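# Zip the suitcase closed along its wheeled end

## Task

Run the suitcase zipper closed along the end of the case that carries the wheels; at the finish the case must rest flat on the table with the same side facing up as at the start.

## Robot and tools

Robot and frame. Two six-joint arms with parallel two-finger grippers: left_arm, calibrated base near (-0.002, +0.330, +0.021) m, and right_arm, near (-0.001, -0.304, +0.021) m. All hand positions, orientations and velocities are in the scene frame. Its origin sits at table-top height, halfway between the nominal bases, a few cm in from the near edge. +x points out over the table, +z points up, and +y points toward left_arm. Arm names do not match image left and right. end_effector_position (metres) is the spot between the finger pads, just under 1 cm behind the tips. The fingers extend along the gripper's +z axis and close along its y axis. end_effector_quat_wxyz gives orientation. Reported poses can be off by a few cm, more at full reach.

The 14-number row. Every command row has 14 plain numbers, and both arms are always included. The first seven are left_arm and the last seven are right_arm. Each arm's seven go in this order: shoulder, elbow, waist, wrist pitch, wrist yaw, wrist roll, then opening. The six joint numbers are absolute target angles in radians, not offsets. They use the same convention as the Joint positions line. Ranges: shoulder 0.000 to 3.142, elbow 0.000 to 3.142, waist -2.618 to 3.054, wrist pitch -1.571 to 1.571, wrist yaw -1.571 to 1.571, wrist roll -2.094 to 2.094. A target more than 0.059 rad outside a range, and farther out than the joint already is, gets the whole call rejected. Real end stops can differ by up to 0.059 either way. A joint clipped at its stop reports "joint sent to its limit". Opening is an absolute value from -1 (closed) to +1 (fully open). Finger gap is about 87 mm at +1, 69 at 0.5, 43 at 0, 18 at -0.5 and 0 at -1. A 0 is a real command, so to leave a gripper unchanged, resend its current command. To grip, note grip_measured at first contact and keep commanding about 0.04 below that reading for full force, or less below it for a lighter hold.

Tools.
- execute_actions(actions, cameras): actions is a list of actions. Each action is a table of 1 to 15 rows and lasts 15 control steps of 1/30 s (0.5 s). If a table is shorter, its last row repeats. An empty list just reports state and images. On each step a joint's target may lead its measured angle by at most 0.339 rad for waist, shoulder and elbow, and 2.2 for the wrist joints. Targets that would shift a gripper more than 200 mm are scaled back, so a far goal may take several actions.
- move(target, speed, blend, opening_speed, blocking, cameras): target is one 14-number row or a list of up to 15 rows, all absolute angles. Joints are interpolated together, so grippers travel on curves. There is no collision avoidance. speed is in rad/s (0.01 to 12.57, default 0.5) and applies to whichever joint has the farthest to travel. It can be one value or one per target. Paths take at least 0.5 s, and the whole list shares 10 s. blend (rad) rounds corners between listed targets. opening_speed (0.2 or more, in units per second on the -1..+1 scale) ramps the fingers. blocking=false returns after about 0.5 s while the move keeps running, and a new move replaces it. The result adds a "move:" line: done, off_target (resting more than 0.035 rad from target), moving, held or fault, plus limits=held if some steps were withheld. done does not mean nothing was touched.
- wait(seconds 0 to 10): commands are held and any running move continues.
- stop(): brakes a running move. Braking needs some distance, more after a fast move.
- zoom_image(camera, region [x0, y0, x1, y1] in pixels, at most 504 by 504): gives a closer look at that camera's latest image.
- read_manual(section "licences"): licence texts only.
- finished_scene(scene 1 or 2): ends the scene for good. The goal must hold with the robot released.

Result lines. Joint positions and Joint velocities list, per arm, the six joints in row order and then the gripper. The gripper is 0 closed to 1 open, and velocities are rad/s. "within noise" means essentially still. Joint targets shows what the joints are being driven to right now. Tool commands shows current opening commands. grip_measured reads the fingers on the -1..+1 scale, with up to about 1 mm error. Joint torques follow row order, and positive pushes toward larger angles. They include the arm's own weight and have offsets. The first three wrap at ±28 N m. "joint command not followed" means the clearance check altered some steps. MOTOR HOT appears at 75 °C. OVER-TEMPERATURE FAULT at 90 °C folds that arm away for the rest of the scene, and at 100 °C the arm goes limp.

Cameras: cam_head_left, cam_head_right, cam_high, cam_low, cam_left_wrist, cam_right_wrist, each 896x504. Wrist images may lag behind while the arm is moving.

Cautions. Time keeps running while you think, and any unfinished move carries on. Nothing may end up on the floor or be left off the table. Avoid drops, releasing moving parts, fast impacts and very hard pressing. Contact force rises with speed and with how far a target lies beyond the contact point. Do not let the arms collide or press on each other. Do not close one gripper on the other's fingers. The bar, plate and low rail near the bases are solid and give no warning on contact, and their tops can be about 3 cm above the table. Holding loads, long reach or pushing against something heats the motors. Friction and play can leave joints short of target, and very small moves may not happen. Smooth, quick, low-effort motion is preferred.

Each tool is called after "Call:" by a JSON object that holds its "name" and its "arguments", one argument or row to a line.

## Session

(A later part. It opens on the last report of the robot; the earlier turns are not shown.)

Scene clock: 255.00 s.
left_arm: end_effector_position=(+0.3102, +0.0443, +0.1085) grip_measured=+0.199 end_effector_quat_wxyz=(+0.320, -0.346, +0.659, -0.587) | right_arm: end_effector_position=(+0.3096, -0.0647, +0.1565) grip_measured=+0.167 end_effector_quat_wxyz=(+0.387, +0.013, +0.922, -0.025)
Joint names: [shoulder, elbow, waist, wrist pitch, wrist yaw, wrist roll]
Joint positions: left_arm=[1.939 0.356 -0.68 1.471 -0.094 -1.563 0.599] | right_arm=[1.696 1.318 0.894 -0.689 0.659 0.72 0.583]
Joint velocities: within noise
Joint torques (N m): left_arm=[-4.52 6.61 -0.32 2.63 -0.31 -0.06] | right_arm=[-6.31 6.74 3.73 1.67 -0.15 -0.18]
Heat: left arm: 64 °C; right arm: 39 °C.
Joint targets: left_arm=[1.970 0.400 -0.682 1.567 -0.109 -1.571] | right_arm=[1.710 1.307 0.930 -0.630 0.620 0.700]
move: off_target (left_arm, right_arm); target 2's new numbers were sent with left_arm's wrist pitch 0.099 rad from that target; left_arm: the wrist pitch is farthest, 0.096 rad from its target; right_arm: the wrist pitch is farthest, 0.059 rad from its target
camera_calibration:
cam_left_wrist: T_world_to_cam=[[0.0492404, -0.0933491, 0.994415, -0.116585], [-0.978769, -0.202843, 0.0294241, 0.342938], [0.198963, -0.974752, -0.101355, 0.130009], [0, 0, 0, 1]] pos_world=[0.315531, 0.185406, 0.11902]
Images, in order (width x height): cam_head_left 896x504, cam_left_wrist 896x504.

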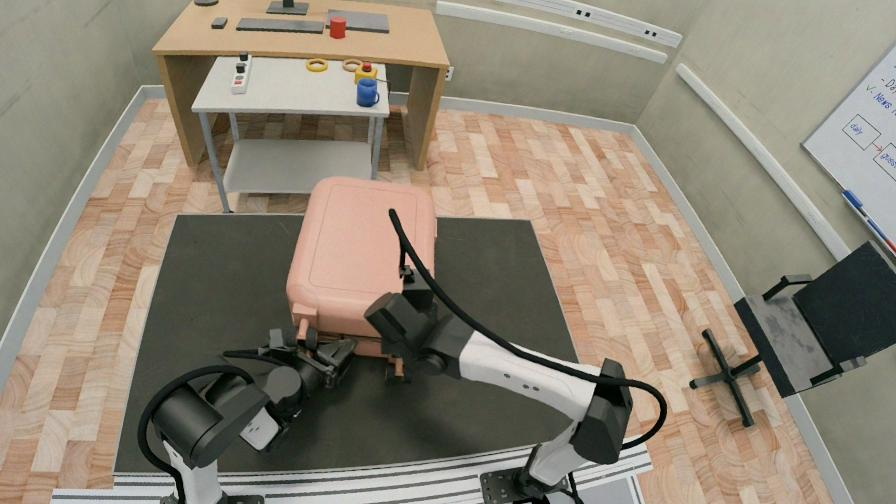

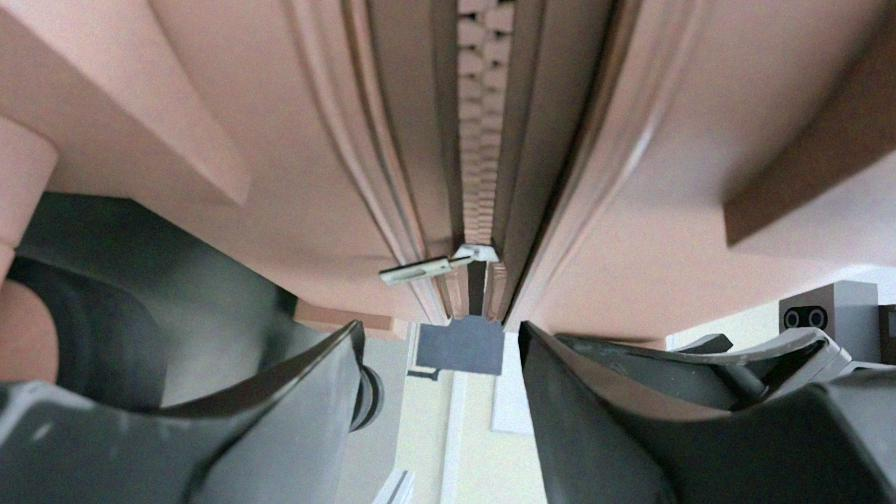

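Call:
{"name": "move", "arguments": {
  "target": [
    [1.975,0.42,-0.615,1.567,-0.11,-1.582,0.2,1.71,1.307,0.93,-0.63,0.62,0.70,0.05]
  ],
  "speed": 0.12,
  "cameras": ["cam_left_wrist"]
}}

Call:
{"name": "zoom_image", "arguments": {
  "camera": "cam_left_wrist",
  "region": [250, 180, 650, 420]
}}

Scene clock: 262.80 s.
left_arm: end_effector_position=(+0.3200, +0.0491, +0.1094) grip_measured=+0.199 end_effector_quat_wxyz=(+0.325, -0.350, +0.654, -0.587) | right_arm: end_effector_position=(+0.3132, -0.0619, +0.1572) grip_measured=+0.172 end_effector_quat_wxyz=(+0.394, +0.025, +0.918, -0.019)
Joint names: [shoulder, elbow, waist, wrist pitch, wrist yaw, wrist roll]
Joint positions: left_arm=[1.949 0.373 -0.651 1.471 -0.08 -1.563 0.599] | right_arm=[1.701 1.318 0.894 -0.669 0.669 0.737 0.586]
Joint velocities: within noise
Joint torques (N m): left_arm=[-5.09 6.84 2.88 2.65 -0.35 -0.16] | right_arm=[-6.87 6.75 3.71 1.5 -0.23 -0.36]
Heat: left arm: 63 °C; right arm: 39 °C.
Joint targets: left_arm=[1.975 0.420 -0.615 1.567 -0.101 -1.582] | right_arm=[1.709 1.307 0.930 -0.630 0.621 0.700]
move: off_target (left_arm, right_arm); left_arm: the wrist pitch is farthest, 0.096 rad from its target; right_arm: the wrist yaw is farthest, 0.049 rad from its target
camera_calibration:
cam_left_wrist: T_world_to_cam=[[0.0468485, -0.0876232, 0.995051, -0.117003], [-0.975636, -0.217758, 0.0267589, 0.35358], [0.214335, -0.972062, -0.09569, 0.127223], [0, 0, 0, 1]] pos_world=[0.323179, 0.190412, 0.119137]
Images, in order (width x height): cam_left_wrist 896x504.

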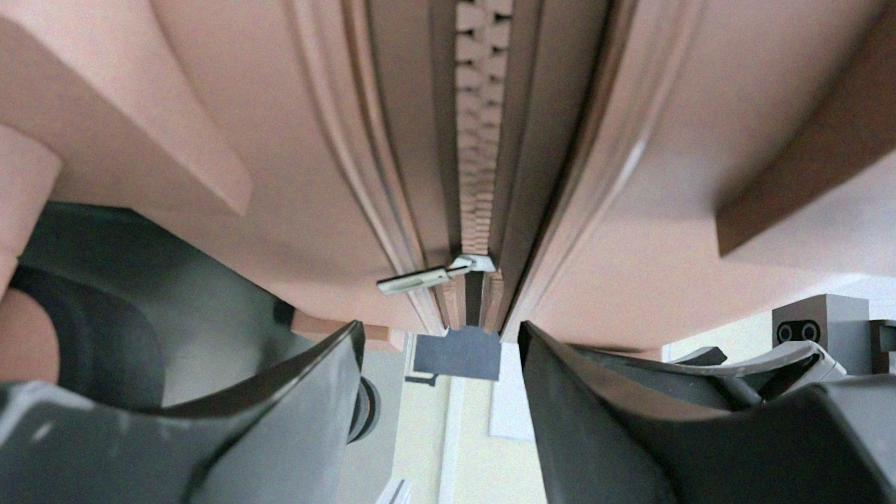

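Scaled by 1.260 from the camera's 896x504 image, which has a finer 1280x720 frame.

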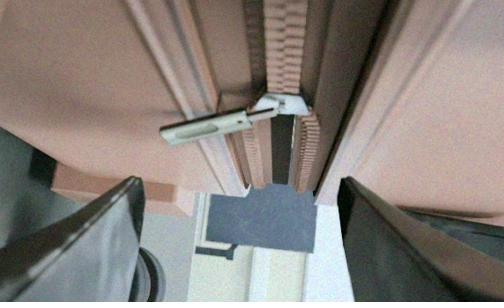

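Call:
{"name": "move", "arguments": {
  "target": [
    [1.91,0.325,-0.62,1.567,-0.12,-1.582,0.2,1.71,1.307,0.91,-0.63,0.64,0.70,0.05],
    [1.91,0.325,-0.585,1.567,-0.11,-1.582,0.2,1.71,1.307,0.91,-0.63,0.64,0.70,0.05],
    [1.95,0.37,-0.60,1.567,-0.11,-1.582,0.2,1.71,1.307,0.91,-0.63,0.64,0.70,0.05]
  ],
  "speed": 0.15,
  "cameras": ["cam_left_wrist"]
}}

Call:
{"name": "zoom_image", "arguments": {
  "camera": "cam_left_wrist",
  "region": [250, 180, 650, 420]
}}

Scene clock: 271.67 s.
left_arm: end_effector_position=(+0.3200, +0.0596, +0.1093) grip_measured=+0.199 end_effector_quat_wxyz=(+0.322, -0.359, +0.652, -0.585) | right_arm: end_effector_position=(+0.3131, -0.0617, +0.1571) grip_measured=+0.172 end_effector_quat_wxyz=(+0.394, +0.025, +0.919, -0.019)
Joint names: [shoulder, elbow, waist, wrist pitch, wrist yaw, wrist roll]
Joint positions: left_arm=[1.931 0.347 -0.623 1.471 -0.061 -1.575 0.599] | right_arm=[1.701 1.318 0.894 -0.669 0.667 0.737 0.586]
Joint velocities: within noise
Joint torques (N m): left_arm=[-5.52 4.96 1.81 2.66 -0.64 -0.15] | right_arm=[-6.79 6.75 1.87 1.5 -0.05 -0.36]
Heat: left arm: 63 °C; right arm: 38 °C.
Joint targets: left_arm=[1.950 0.370 -0.600 1.567 -0.109 -1.594] | right_arm=[1.710 1.307 0.910 -0.630 0.637 0.700]
move: off_target (left_arm, right_arm); left_arm: the wrist pitch is farthest, 0.096 rad from its target; right_arm: the wrist pitch is farthest, 0.039 rad from its target
camera_calibration:
cam_left_wrist: T_world_to_cam=[[0.0616379, -0.0797507, 0.994907, -0.121249], [-0.972806, -0.227781, 0.04201, 0.353868], [0.22327, -0.970441, -0.0916219, 0.134039], [0, 0, 0, 1]] pos_world=[0.321792, 0.201011, 0.118046]
Images, in order (width x height): cam_left_wrist 896x504.

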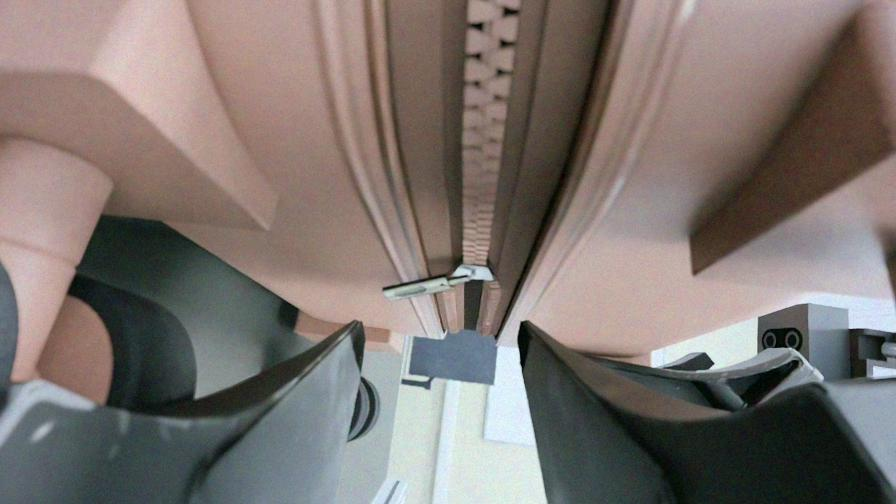

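Scaled by 1.260 from the camera's 896x504 image, which has a finer 1280x720 frame.

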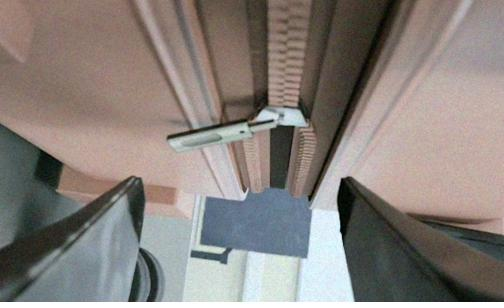

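Call:
{"name": "move", "arguments": {
  "target": [
    [1.88,0.28,-0.60,1.567,-0.06,-1.582,0.2,1.71,1.307,0.91,-0.63,0.64,0.70,0.05],
    [1.885,0.29,-0.50,1.567,0.135,-1.582,0.2,1.71,1.307,0.91,-0.63,0.64,0.70,0.05],
    [1.955,0.375,-0.505,1.567,0.135,-1.582,0.2,1.71,1.307,0.91,-0.63,0.64,0.70,0.05]
  ],
  "speed": 0.2,
  "cameras": ["cam_left_wrist","cam_head_right"]
}}

Call:
{"name": "zoom_image", "arguments": {
  "camera": "cam_left_wrist",
  "region": [250, 180, 650, 420]
}}

Scene clock: 290.33 s.
left_arm: end_effector_position=(+0.3153, +0.0683, +0.1105) grip_measured=+0.198 end_effector_quat_wxyz=(+0.282, -0.324, +0.670, -0.605) | right_arm: end_effector_position=(+0.3115, -0.0590, +0.1572) grip_measured=+0.167 end_effector_quat_wxyz=(+0.393, +0.018, +0.919, -0.016)
Joint names: [shoulder, elbow, waist, wrist pitch, wrist yaw, wrist roll]
Joint positions: left_arm=[1.922 0.337 -0.519 1.471 0.161 -1.564 0.599] | right_arm=[1.701 1.318 0.9 -0.666 0.662 0.728 0.584]
Joint velocities: within noise
Joint torques (N m): left_arm=[-4.16 6.2 0.99 2.66 -0.4 0.01] | right_arm=[-6.79 6.76 1.26 1.49 -0.03 -0.27]
Heat: left arm: 63 °C; right arm: 38 °C.
Joint targets: left_arm=[1.955 0.376 -0.505 1.567 0.134 -1.571] | right_arm=[1.710 1.307 0.910 -0.629 0.635 0.700]
move: off_target (left_arm, right_arm); left_arm: the wrist pitch is farthest, 0.096 rad from its target; right_arm: the wrist pitch is farthest, 0.036 rad from its target
camera_calibration:
cam_left_wrist: T_world_to_cam=[[0.0606053, -0.0755364, 0.9953, -0.121397], [-0.992435, -0.111222, 0.0519899, 0.348308], [0.106772, -0.990921, -0.0817055, 0.180595], [0, 0, 0, 1]] pos_world=[0.333748, 0.208525, 0.117474]
Images, in order (width x height): cam_head_right 896x504, cam_left_wrist 896x504.

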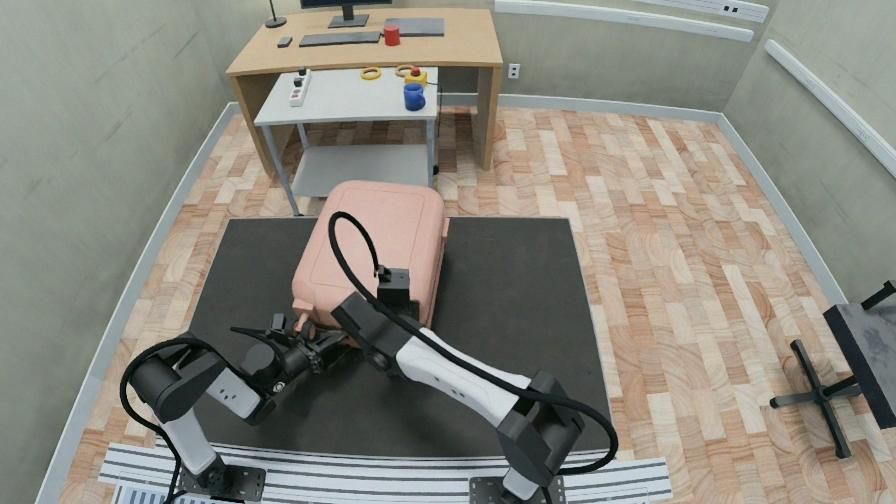

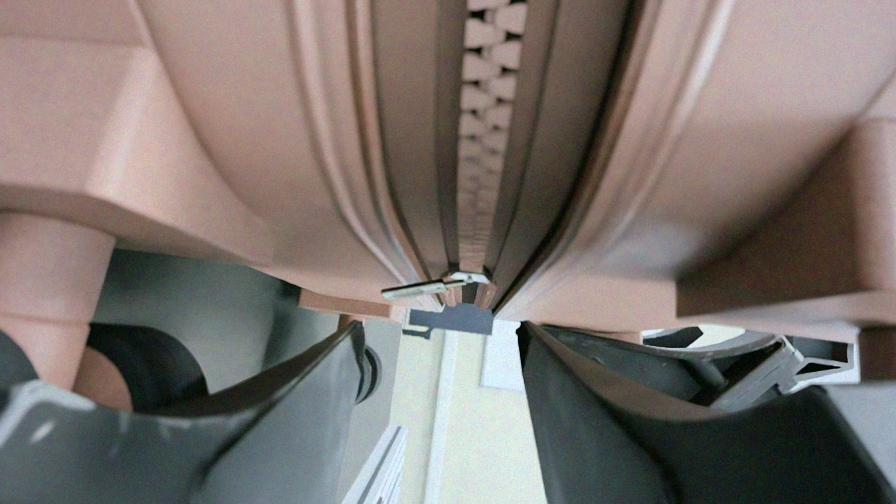

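Scaled by 1.260 from the camera's 896x504 image, which has a finer 1280x720 frame.

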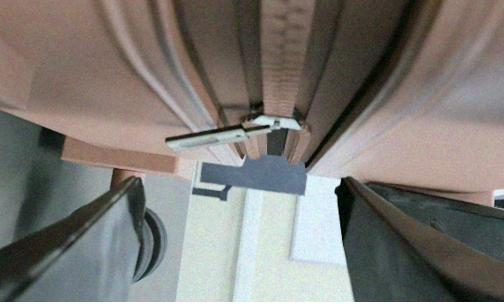

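Call:
{"name": "move", "arguments": {
  "target": [
    [1.86,0.25,-0.50,1.567,0.14,-1.582,0.2,1.71,1.307,0.91,-0.63,0.64,0.70,0.05],
    [1.89,0.29,-0.33,1.567,0.50,-1.582,0.2,1.71,1.307,0.91,-0.63,0.64,0.70,0.05]
  ],
  "speed": 0.25,
  "cameras": ["cam_left_wrist","cam_head_right"]
}}

Call:
{"name": "zoom_image", "arguments": {
  "camera": "cam_left_wrist",
  "region": [250, 180, 650, 420]
}}

Scene clock: 315.50 s.
left_arm: end_effector_position=(+0.2853, +0.0876, +0.1126) grip_measured=+0.198 end_effector_quat_wxyz=(+0.200, -0.268, +0.695, -0.636) | right_arm: end_effector_position=(+0.3089, -0.0556, +0.1572) grip_measured=+0.167 end_effector_quat_wxyz=(+0.393, +0.010, +0.920, -0.014)
Joint names: [shoulder, elbow, waist, wrist pitch, wrist yaw, wrist roll]
Joint positions: left_arm=[1.883 0.278 -0.362 1.471 0.528 -1.564 0.599] | right_arm=[1.701 1.318 0.909 -0.664 0.658 0.72 0.583]
Joint velocities: within noise
Joint torques (N m): left_arm=[-5.87 3.88 2.48 2.63 -0.38 -0.13] | right_arm=[-6.79 6.76 0.92 1.46 0.07 -0.18]
Heat: left arm: 64 °C; right arm: 38 °C.
Joint targets: left_arm=[1.891 0.290 -0.330 1.567 0.499 -1.582] | right_arm=[1.710 1.307 0.915 -0.630 0.640 0.701]
move: off_target (left_arm); left_arm: the wrist pitch is farthest, 0.096 rad from its target
camera_calibration:
cam_left_wrist: T_world_to_cam=[[0.0829405, -0.0584271, 0.99484, -0.12813], [-0.991287, 0.0976638, 0.0883801, 0.297926], [-0.102324, -0.993503, -0.0498178, 0.259432], [0, 0, 0, 1]] pos_world=[0.332504, 0.221164, 0.114063]
Images, in order (width x height): cam_head_right 896x504, cam_left_wrist 896x504.

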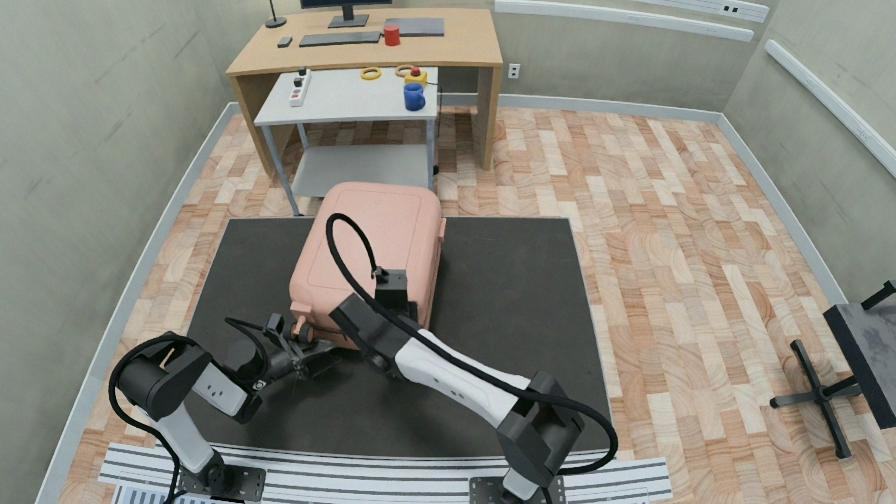

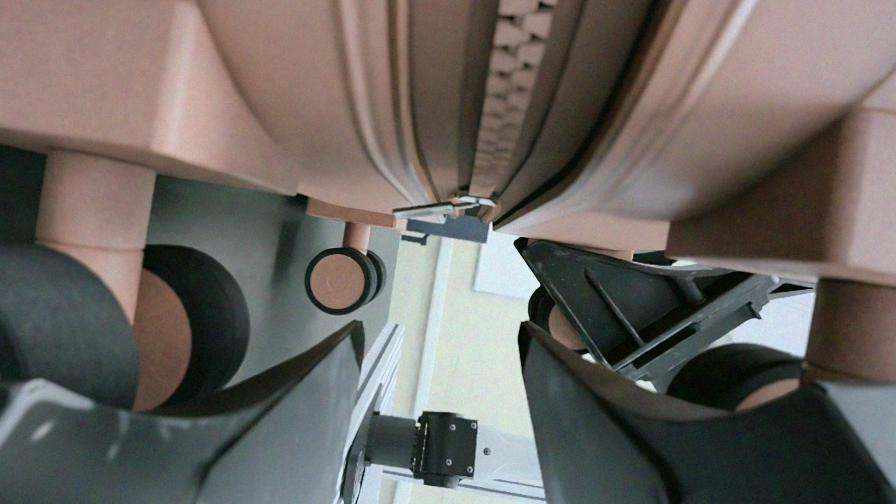

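Scaled by 1.260 from the camera's 896x504 image, which has a finer 1280x720 frame.

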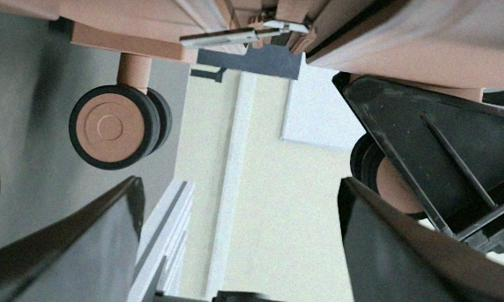

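Call:
{"name": "move", "arguments": {
  "target": [
    [1.885,0.28,-0.32,1.567,0.54,-1.582,-0.1,1.71,1.307,0.91,-0.63,0.64,0.70,0.05],
    [1.89,0.29,-0.25,1.567,0.60,-1.582,-0.1,1.71,1.307,0.91,-0.63,0.64,0.70,0.05]
  ],
  "speed": 0.15,
  "cameras": ["cam_left_wrist","cam_head_left"]
}}

Scene clock: 328.90 s.
left_arm: end_effector_position=(+0.3056, +0.1198, +0.1138) grip_measured=-0.100 end_effector_quat_wxyz=(+0.219, -0.299, +0.682, -0.631) | right_arm: end_effector_position=(+0.3096, -0.0572, +0.1568) grip_measured=+0.165 end_effector_quat_wxyz=(+0.391, +0.008, +0.920, -0.016)
Joint names: [shoulder, elbow, waist, wrist pitch, wrist yaw, wrist roll]
Joint positions: left_arm=[1.883 0.278 -0.241 1.471 0.574 -1.575 0.45] | right_arm=[1.701 1.318 0.905 -0.666 0.655 0.713 0.582]
Joint velocities: within noise
Joint torques (N m): left_arm=[-5.97 3.95 0.12 2.6 0.08 -0.12] | right_arm=[-6.79 6.76 0.47 1.46 0.1 -0.12]
Heat: left arm: 64 °C; right arm: 37 °C.
Joint targets: left_arm=[1.890 0.290 -0.237 1.567 0.592 -1.592] | right_arm=[1.710 1.307 0.905 -0.632 0.640 0.698]
move: off_target (left_arm, right_arm); left_arm: the wrist pitch is farthest, 0.096 rad from its target; right_arm: the wrist pitch is farthest, 0.036 rad from its target
camera_calibration:
cam_left_wrist: T_world_to_cam=[[0.0968761, -0.0386685, 0.994545, -0.135634], [-0.994947, 0.0226957, 0.0977977, 0.323813], [-0.0263536, -0.998994, -0.0362745, 0.269509], [0, 0, 0, 1]] pos_world=[0.342419, 0.256644, 0.113002]
Images, in order (width x height): cam_head_left 896x504, cam_left_wrist 896x504.

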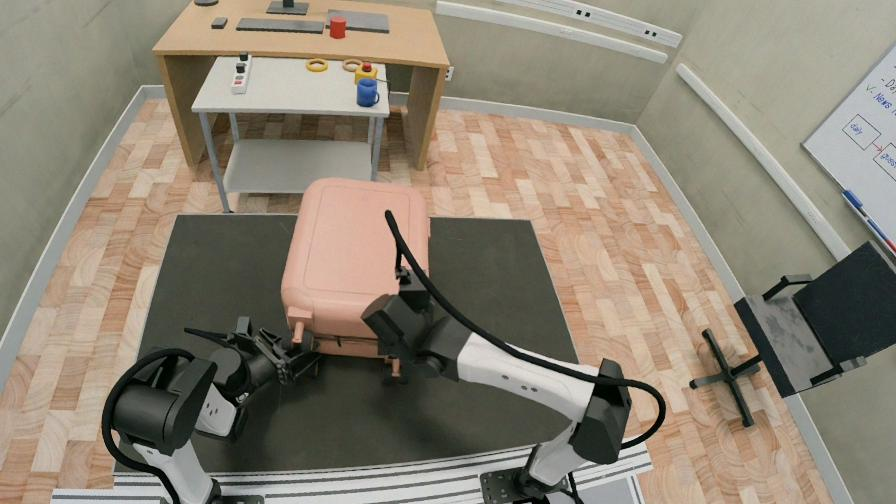

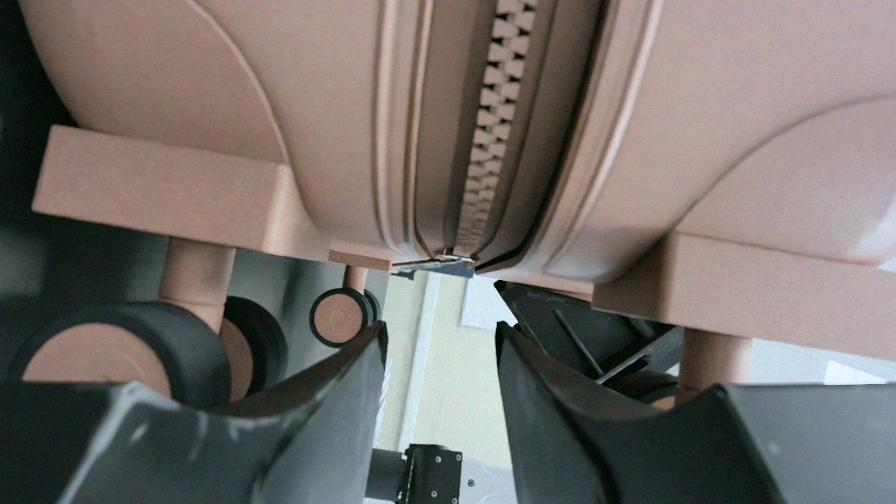

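Call:
{"name": "move", "arguments": {
  "target": [
    [1.94,0.35,-0.238,1.567,0.595,-1.582,0.15,1.71,1.307,0.905,-0.63,0.64,0.70,0.05]
  ],
  "speed": 0.1,
  "cameras": ["cam_left_wrist"]
}}

Call:
{"name": "zoom_image", "arguments": {
  "camera": "cam_left_wrist",
  "region": [250, 180, 650, 420]
}}

Scene clock: 335.60 s.
left_arm: end_effector_position=(+0.3129, +0.1151, +0.1120) grip_measured=+0.150 end_effector_quat_wxyz=(+0.214, -0.292, +0.683, -0.635) | right_arm: end_effector_position=(+0.3096, -0.0572, +0.1568) grip_measured=+0.165 end_effector_quat_wxyz=(+0.391, +0.008, +0.920, -0.016)
Joint names: [shoulder, elbow, waist, wrist pitch, wrist yaw, wrist roll]
Joint positions: left_arm=[1.922 0.321 -0.243 1.471 0.592 -1.575 0.575] | right_arm=[1.701 1.318 0.905 -0.666 0.655 0.713 0.582]
Joint velocities: within noise
Joint torques (N m): left_arm=[-5.31 5.35 0.13 2.61 -0.01 -0.04] | right_arm=[-6.79 6.76 0.42 1.48 0.1 -0.11]
Heat: left arm: 64 °C; right arm: 37 °C.
Joint targets: left_arm=[1.940 0.350 -0.240 1.567 0.603 -1.582] | right_arm=[1.710 1.307 0.905 -0.630 0.640 0.700]
move: off_target (left_arm, right_arm); left_arm: the wrist pitch is farthest, 0.096 rad from its target; right_arm: the wrist pitch is farthest, 0.036 rad from its target
camera_calibration:
cam_left_wrist: T_world_to_cam=[[0.0922202, -0.0370945, 0.995047, -0.133443], [-0.994681, 0.0426142, 0.0937748, 0.329397], [-0.0458817, -0.998403, -0.0329673, 0.27056], [0, 0, 0, 1]] pos_world=[0.352365, 0.251141, 0.110812]
Images, in order (width x height): cam_left_wrist 896x504.

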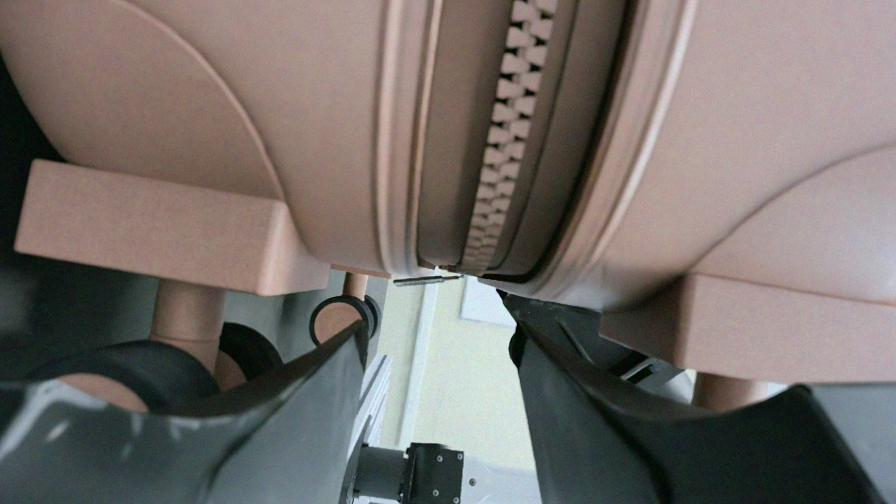

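Scaled by 1.260 from the camera's 896x504 image, which has a finer 1280x720 frame.

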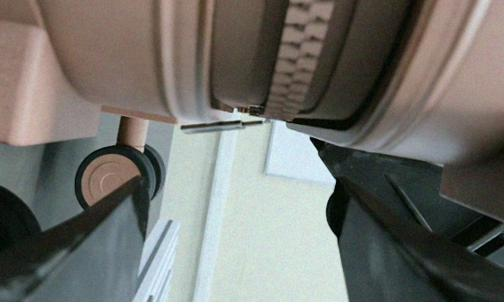

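Call:
{"name": "move", "arguments": {
  "target": [
    [1.978,0.40,-0.243,1.567,0.60,-1.582,0.15,1.71,1.307,0.905,-0.63,0.64,0.70,0.05]
  ],
  "speed": 0.1,
  "cameras": ["cam_left_wrist"]
}}

Call:
{"name": "zoom_image", "arguments": {
  "camera": "cam_left_wrist",
  "region": [250, 180, 650, 420]
}}

Scene clock: 342.20 s.
left_arm: end_effector_position=(+0.3201, +0.1092, +0.1096) grip_measured=+0.150 end_effector_quat_wxyz=(+0.210, -0.285, +0.684, -0.638) | right_arm: end_effector_position=(+0.3096, -0.0572, +0.1568) grip_measured=+0.165 end_effector_quat_wxyz=(+0.391, +0.008, +0.920, -0.016)
Joint names: [shoulder, elbow, waist, wrist pitch, wrist yaw, wrist roll]
Joint positions: left_arm=[1.96 0.364 -0.25 1.471 0.601 -1.575 0.575] | right_arm=[1.701 1.318 0.905 -0.666 0.655 0.713 0.582]
Joint velocities: within noise
Joint torques (N m): left_arm=[-5.72 5.76 -0.13 2.59 -0.12 -0.02] | right_arm=[-6.78 6.76 0.42 1.48 0.1 -0.11]
Heat: left arm: 64 °C; right arm: 37 °C.
Joint targets: left_arm=[1.978 0.399 -0.251 1.567 0.601 -1.582] | right_arm=[1.710 1.307 0.905 -0.630 0.640 0.700]
move: off_target (left_arm, right_arm); left_arm: the wrist pitch is farthest, 0.096 rad from its target; right_arm: the wrist pitch is farthest, 0.036 rad from its target
camera_calibration:
cam_left_wrist: T_world_to_cam=[[0.0873551, -0.0363601, 0.995513, -0.130557], [-0.994214, 0.0595218, 0.089415, 0.335585], [-0.0625059, -0.997565, -0.0309502, 0.269919], [0, 0, 0, 1]] pos_world=[0.361919, 0.244539, 0.108319]
Images, in order (width x height): cam_left_wrist 896x504.

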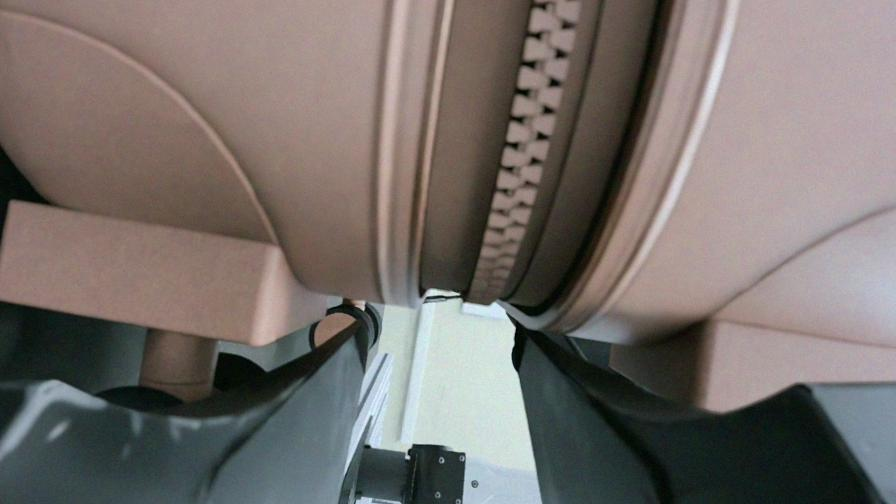

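Scaled by 1.260 from the camera's 896x504 image, which has a finer 1280x720 frame.

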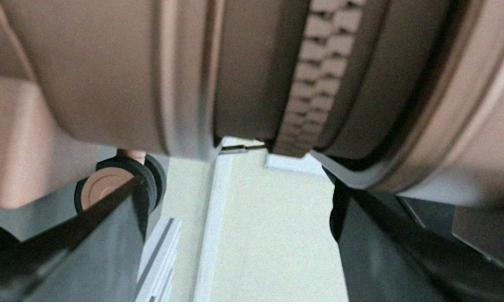

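Call:
{"name": "move", "arguments": {
  "target": [
    [2.0,0.43,-0.268,1.567,0.59,-1.582,0.15,1.71,1.307,0.905,-0.63,0.64,0.70,0.05]
  ],
  "speed": 0.1,
  "cameras": ["cam_left_wrist"]
}}

Call:
{"name": "zoom_image", "arguments": {
  "camera": "cam_left_wrist",
  "region": [250, 180, 650, 420]
}}

Scene clock: 347.57 s.
left_arm: end_effector_position=(+0.3211, +0.1037, +0.1098) grip_measured=+0.150 end_effector_quat_wxyz=(+0.204, -0.276, +0.686, -0.642) | right_arm: end_effector_position=(+0.3098, -0.0570, +0.1569) grip_measured=+0.164 end_effector_quat_wxyz=(+0.391, +0.007, +0.920, -0.016)
Joint names: [shoulder, elbow, waist, wrist pitch, wrist yaw, wrist roll]
Joint positions: left_arm=[1.975 0.386 -0.259 1.471 0.615 -1.575 0.575] | right_arm=[1.701 1.318 0.905 -0.664 0.655 0.711 0.582]
Joint velocities: within noise
Joint torques (N m): left_arm=[-5.29 6.6 -0.58 2.58 -0.34 0] | right_arm=[-6.79 6.78 0.5 1.48 0.1 -0.11]
Heat: left arm: 64 °C; right arm: 37 °C.
Joint targets: left_arm=[2.000 0.431 -0.265 1.567 0.589 -1.582] | right_arm=[1.710 1.307 0.906 -0.628 0.640 0.698]
move: off_target (left_arm); left_arm: the wrist pitch is farthest, 0.096 rad from its target
camera_calibration:
cam_left_wrist: T_world_to_cam=[[0.0810042, -0.0351313, 0.996094, -0.129285], [-0.993063, 0.0826113, 0.0836713, 0.334681], [-0.0852281, -0.995962, -0.0281957, 0.271325], [0, 0, 0, 1]] pos_world=[0.365957, 0.238039, 0.108427]
Images, in order (width x height): cam_left_wrist 896x504.

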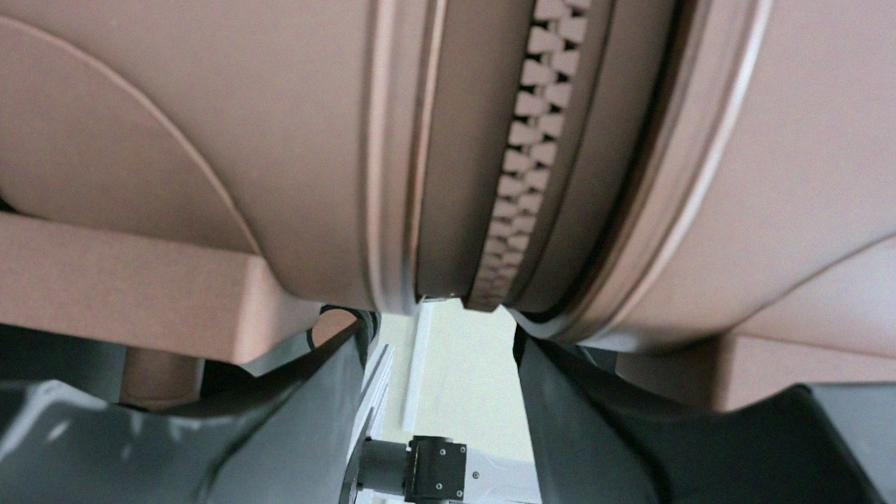

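Scaled by 1.260 from the camera's 896x504 image, which has a finer 1280x720 frame.

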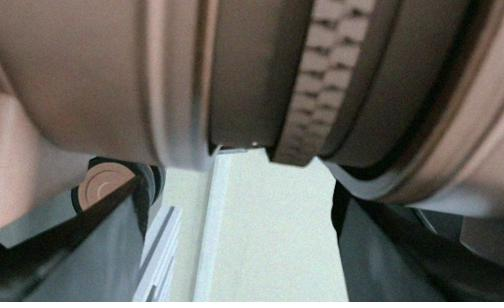

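Call:
{"name": "move", "arguments": {
  "target": [
    [1.94,0.36,-0.35,1.567,0.40,-1.582,0.15,1.71,1.307,0.905,-0.63,0.64,0.70,0.05],
    [1.935,0.365,-0.44,1.567,0.21,-1.582,0.15,1.71,1.307,0.905,-0.63,0.64,0.70,0.05]
  ],
  "speed": 0.12,
  "cameras": ["cam_left_wrist"]
}}

Call:
{"name": "zoom_image", "arguments": {
  "camera": "cam_left_wrist",
  "region": [250, 180, 650, 420]
}}

Scene clock: 361.63 s.
left_arm: end_effector_position=(+0.3241, +0.0837, +0.1088) grip_measured=+0.149 end_effector_quat_wxyz=(+0.262, -0.313, +0.675, -0.615) | right_arm: end_effector_position=(+0.3148, -0.0641, +0.1566) grip_measured=+0.152 end_effector_quat_wxyz=(+0.391, +0.007, +0.920, -0.023)
Joint names: [shoulder, elbow, waist, wrist pitch, wrist yaw, wrist roll]
Joint positions: left_arm=[1.945 0.356 -0.413 1.471 0.316 -1.563 0.574] | right_arm=[1.701 1.318 0.885 -0.664 0.655 0.691 0.576]
Joint velocities: within noise
Joint torques (N m): left_arm=[-8.25 3.75 -1.87 2.66 -1.14 -0.02] | right_arm=[-6.79 6.76 2.19 1.47 0.1 0.04]
Heat: left arm: 64 °C; right arm: 37 °C.
Joint targets: left_arm=[1.935 0.364 -0.434 1.567 0.211 -1.571] | right_arm=[1.710 1.307 0.904 -0.630 0.640 0.693]
move: off_target (left_arm); left_arm: the wrist yaw is farthest, 0.106 rad from its target
camera_calibration:
cam_left_wrist: T_world_to_cam=[[0.0668188, -0.0653987, 0.99562, -0.12198], [-0.996077, -0.0624005, 0.0627506, 0.3548], [0.0580234, -0.995906, -0.0693117, 0.209588], [0, 0, 0, 1]] pos_world=[0.349398, 0.222892, 0.113709]
Images, in order (width x height): cam_left_wrist 896x504.

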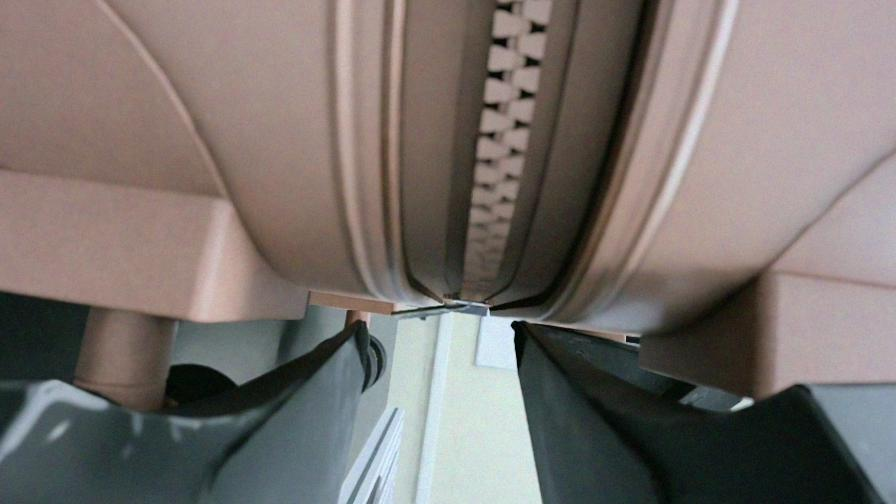

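Scaled by 1.260 from the camera's 896x504 image, which has a finer 1280x720 frame.

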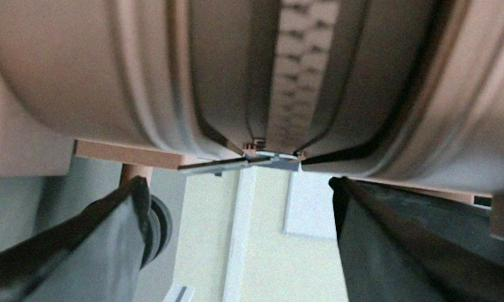

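Call:
{"name": "move", "arguments": {
  "target": [
    [1.958,0.392,-0.435,1.567,0.23,-1.582,0.15,1.71,1.307,0.905,-0.63,0.64,0.70,0.05],
    [1.958,0.392,-0.435,1.567,0.23,-1.582,-1,1.71,1.307,0.905,-0.63,0.64,0.70,0.05]
  ],
  "opening_speed": 0.6,
  "speed": 0.12,
  "cameras": ["cam_left_wrist"]
}}

Call:
{"name": "zoom_image", "arguments": {
  "camera": "cam_left_wrist",
  "region": [250, 180, 650, 420]
}}

Scene clock: 370.13 s.
left_arm: end_effector_position=(+0.3307, +0.0814, +0.1127) grip_measured=-0.964 end_effector_quat_wxyz=(+0.274, -0.324, +0.666, -0.614) | right_arm: end_effector_position=(+0.3144, -0.0635, +0.1567) grip_measured=+0.153 end_effector_quat_wxyz=(+0.391, +0.008, +0.920, -0.023)
Joint names: [shoulder, elbow, waist, wrist pitch, wrist yaw, wrist roll]
Joint positions: left_arm=[1.945 0.37 -0.433 1.471 0.261 -1.575 0.018] | right_arm=[1.701 1.318 0.886 -0.664 0.655 0.694 0.576]
Joint velocities: within noise
Joint torques (N m): left_arm=[-6.26 4.93 -0.25 2.65 -0.46 -0.14] | right_arm=[-6.79 6.76 2.19 1.46 0.1 0.11]
Heat: left arm: 65 °C; right arm: 37 °C.
Joint targets: left_arm=[1.958 0.392 -0.435 1.567 0.229 -1.594] | right_arm=[1.710 1.307 0.906 -0.631 0.640 0.703]
move: off_target (left_arm); target 2's new numbers were sent with left_arm's wrist pitch 0.096 rad from that target; left_arm: the wrist pitch is farthest, 0.096 rad from its target
camera_calibration:
cam_left_wrist: T_world_to_cam=[[0.0620622, -0.053617, 0.996631, -0.126048], [-0.993582, -0.0979341, 0.0566037, 0.363754], [0.0945693, -0.993748, -0.0593509, 0.193841], [0, 0, 0, 1]] pos_world=[0.350911, 0.221495, 0.116539]
Images, in order (width x height): cam_left_wrist 896x504.

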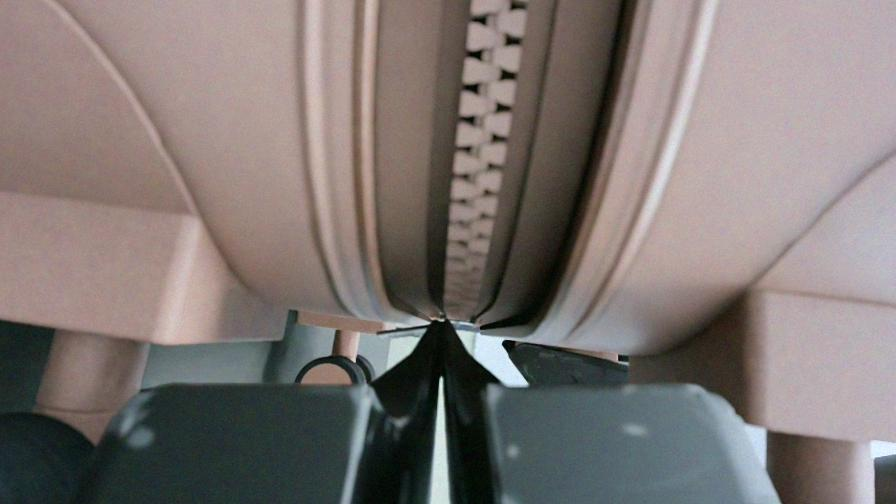

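Scaled by 1.260 from the camera's 896x504 image, which has a finer 1280x720 frame.

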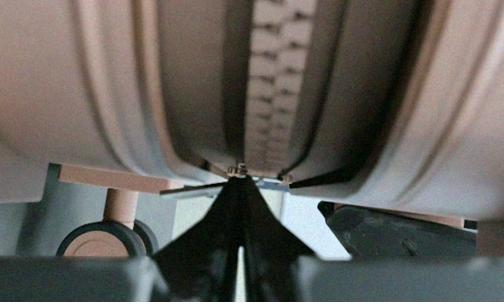

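Call:
{"name": "move", "arguments": {
  "target": [
    [1.935,0.36,-0.435,1.567,0.23,-1.582,0.2,1.71,1.307,0.905,-0.63,0.64,0.70,0.05],
    [1.935,0.365,-0.468,1.567,0.215,-1.582,0.2,1.71,1.307,0.905,-0.63,0.64,0.70,0.05],
    [1.962,0.405,-0.468,1.567,0.215,-1.582,0.2,1.71,1.307,0.905,-0.63,0.64,0.70,0.05]
  ],
  "opening_speed": 1.5,
  "speed": 0.12,
  "cameras": ["cam_left_wrist"]
}}

Call:
{"name": "zoom_image", "arguments": {
  "camera": "cam_left_wrist",
  "region": [250, 180, 650, 420]
}}

Scene clock: 378.23 s.
left_arm: end_effector_position=(+0.3235, +0.0758, +0.1120) grip_measured=+0.196 end_effector_quat_wxyz=(+0.270, -0.314, +0.671, -0.614) | right_arm: end_effector_position=(+0.3146, -0.0632, +0.1568) grip_measured=+0.154 end_effector_quat_wxyz=(+0.391, +0.009, +0.920, -0.022)
Joint names: [shoulder, elbow, waist, wrist pitch, wrist yaw, wrist roll]
Joint positions: left_arm=[1.939 0.361 -0.453 1.471 0.261 -1.564 0.598] | right_arm=[1.701 1.318 0.886 -0.663 0.655 0.696 0.577]
Joint velocities: within noise
Joint torques (N m): left_arm=[-5.24 6.74 -1.31 2.66 -0.55 -0.01] | right_arm=[-6.79 6.76 2.13 1.46 0.1 0.08]
Heat: left arm: 65 °C; right arm: 37 °C.
Joint targets: left_arm=[1.963 0.406 -0.468 1.567 0.216 -1.571] | right_arm=[1.710 1.307 0.905 -0.629 0.640 0.702]
move: off_target (left_arm); left_arm: the wrist pitch is farthest, 0.096 rad from its target
camera_calibration:
cam_left_wrist: T_world_to_cam=[[0.0565869, -0.0642978, 0.996325, -0.122537], [-0.995657, -0.0775231, 0.051546, 0.355713], [0.0739239, -0.994915, -0.0684053, 0.196801], [0, 0, 0, 1]] pos_world=[0.346554, 0.215497, 0.117213]
Images, in order (width x height): cam_left_wrist 896x504.

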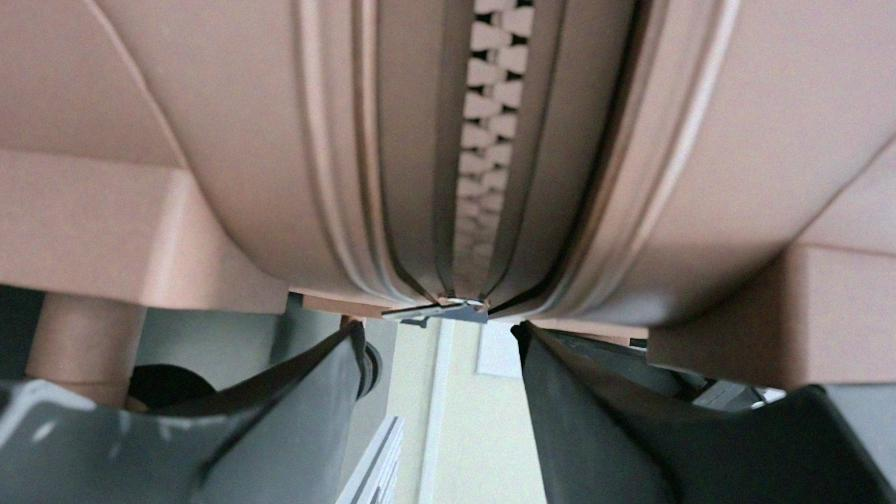

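Scaled by 1.260 from the camera's 896x504 image, which has a finer 1280x720 frame.

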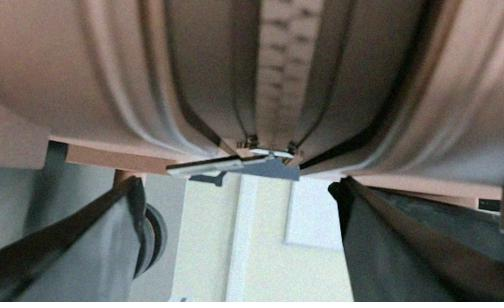

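Call:
{"name": "move", "arguments": {
  "target": [
    [1.935,0.36,-0.475,1.567,0.235,-1.582,0.0,1.71,1.307,0.905,-0.63,0.64,0.70,0.05],
    [1.935,0.365,-0.51,1.567,0.20,-1.582,0.0,1.71,1.307,0.905,-0.63,0.64,0.70,0.05],
    [1.975,0.42,-0.505,1.567,0.20,-1.582,0.0,1.71,1.307,0.905,-0.63,0.64,0.70,0.05]
  ],
  "opening_speed": 1.5,
  "speed": 0.12,
  "cameras": ["cam_left_wrist"]
}}

Call:
{"name": "zoom_image", "arguments": {
  "camera": "cam_left_wrist",
  "region": [250, 180, 650, 420]
}}

Scene clock: 392.57 s.
left_arm: end_effector_position=(+0.3150, +0.0555, +0.1133) grip_measured=+0.000 end_effector_quat_wxyz=(+0.258, -0.303, +0.674, -0.622) | right_arm: end_effector_position=(+0.3148, -0.0627, +0.1569) grip_measured=+0.155 end_effector_quat_wxyz=(+0.392, +0.011, +0.920, -0.020)
Joint names: [shoulder, elbow, waist, wrist pitch, wrist yaw, wrist roll]
Joint positions: left_arm=[1.951 0.381 -0.517 1.471 0.233 -1.575 0.5] | right_arm=[1.701 1.318 0.886 -0.661 0.655 0.7 0.577]
Joint velocities: within noise
Joint torques (N m): left_arm=[-5.56 6.23 -0.06 2.64 -0.44 -0.12] | right_arm=[-6.79 6.78 2.1 1.44 0.1 0.06]
Heat: left arm: 65 °C; right arm: 37 °C.
Joint targets: left_arm=[1.974 0.419 -0.517 1.567 0.200 -1.593] | right_arm=[1.710 1.307 0.905 -0.630 0.640 0.705]
move: off_target (left_arm); left_arm: the wrist pitch is farthest, 0.096 rad from its target
camera_calibration:
cam_left_wrist: T_world_to_cam=[[0.0533153, -0.0574187, 0.996926, -0.124118], [-0.997846, -0.0412841, 0.0509867, 0.344449], [0.0382295, -0.997496, -0.059496, 0.187653], [0, 0, 0, 1]] pos_world=[0.343151, 0.194277, 0.117339]
Images, in order (width x height): cam_left_wrist 896x504.

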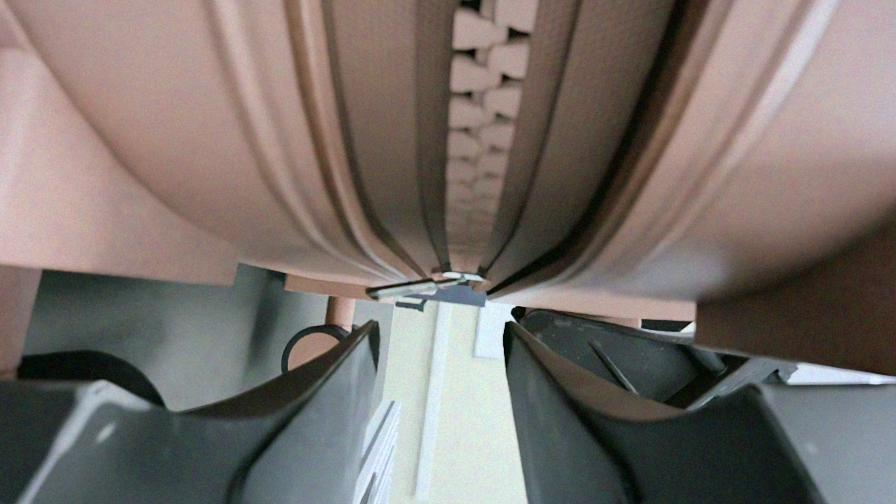

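Scaled by 1.260 from the camera's 896x504 image, which has a finer 1280x720 frame.

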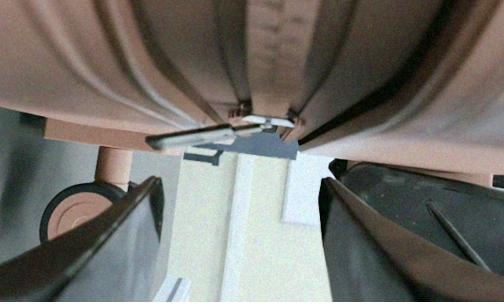

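Call:
{"name": "move", "arguments": {
  "target": [
    [1.89,0.29,-0.55,1.567,0.15,-1.582,-0.2,1.71,1.307,0.905,-0.63,0.64,0.70,0.05],
    [1.86,0.27,-1.18,1.567,-1.08,-1.582,0.2,1.71,1.307,0.905,-0.63,0.64,0.70,0.05]
  ],
  "opening_speed": 1.5,
  "speed": 0.5,
  "cameras": ["cam_left_wrist","cam_head_left"]
}}

Scene clock: 410.57 s.
left_arm: end_effector_position=(+0.2529, +0.0573, +0.1136) grip_measured=+0.200 end_effector_quat_wxyz=(+0.478, -0.451, +0.574, -0.489) | right_arm: end_effector_position=(+0.3148, -0.0627, +0.1569) grip_measured=+0.155 end_effector_quat_wxyz=(+0.392, +0.011, +0.920, -0.020)
Joint names: [shoulder, elbow, waist, wrist pitch, wrist yaw, wrist roll]
Joint positions: left_arm=[1.888 0.283 -1.174 1.471 -1.043 -1.575 0.6] | right_arm=[1.701 1.318 0.886 -0.661 0.655 0.7 0.577]
Joint velocities: within noise
Joint torques (N m): left_arm=[-8.8 1.85 -0.42 2.31 -0.6 -0.02] | right_arm=[-6.8 6.78 2.13 1.44 0.1 0.02]
Heat: left arm: 65 °C; right arm: 36 °C.
Joint targets: left_arm=[1.860 0.271 -1.177 1.567 -1.081 -1.582] | right_arm=[1.710 1.307 0.905 -0.630 0.640 0.700]
move: off_target (left_arm); target 2's new numbers were sent with left_arm's wrist pitch 0.096 rad from that target; left_arm: the wrist pitch is farthest, 0.096 rad from its target
camera_calibration:
cam_left_wrist: T_world_to_cam=[[0.031812, -0.147331, 0.988575, -0.109432], [-0.791552, -0.607626, -0.0650851, 0.275955], [0.610273, -0.780438, -0.13595, 0.0433778], [0, 0, 0, 1]] pos_world=[0.195441, 0.185408, 0.132039]
Images, in order (width x height): cam_head_left 896x504, cam_left_wrist 896x504.

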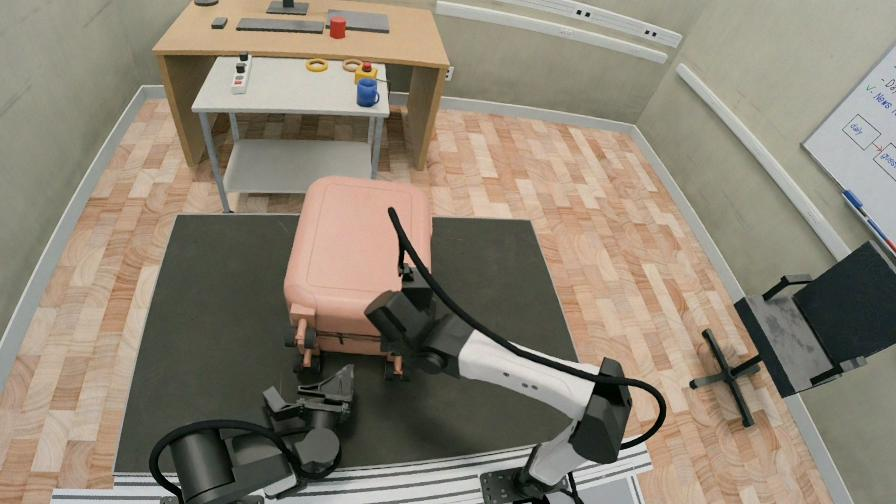

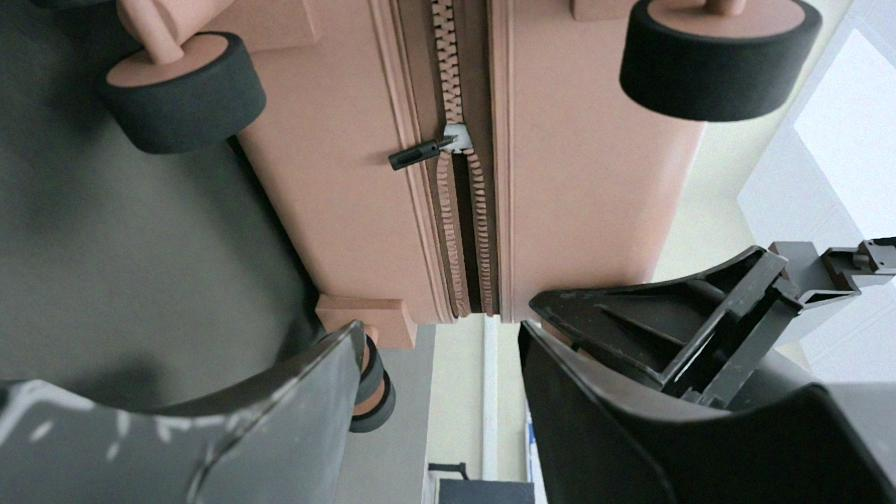

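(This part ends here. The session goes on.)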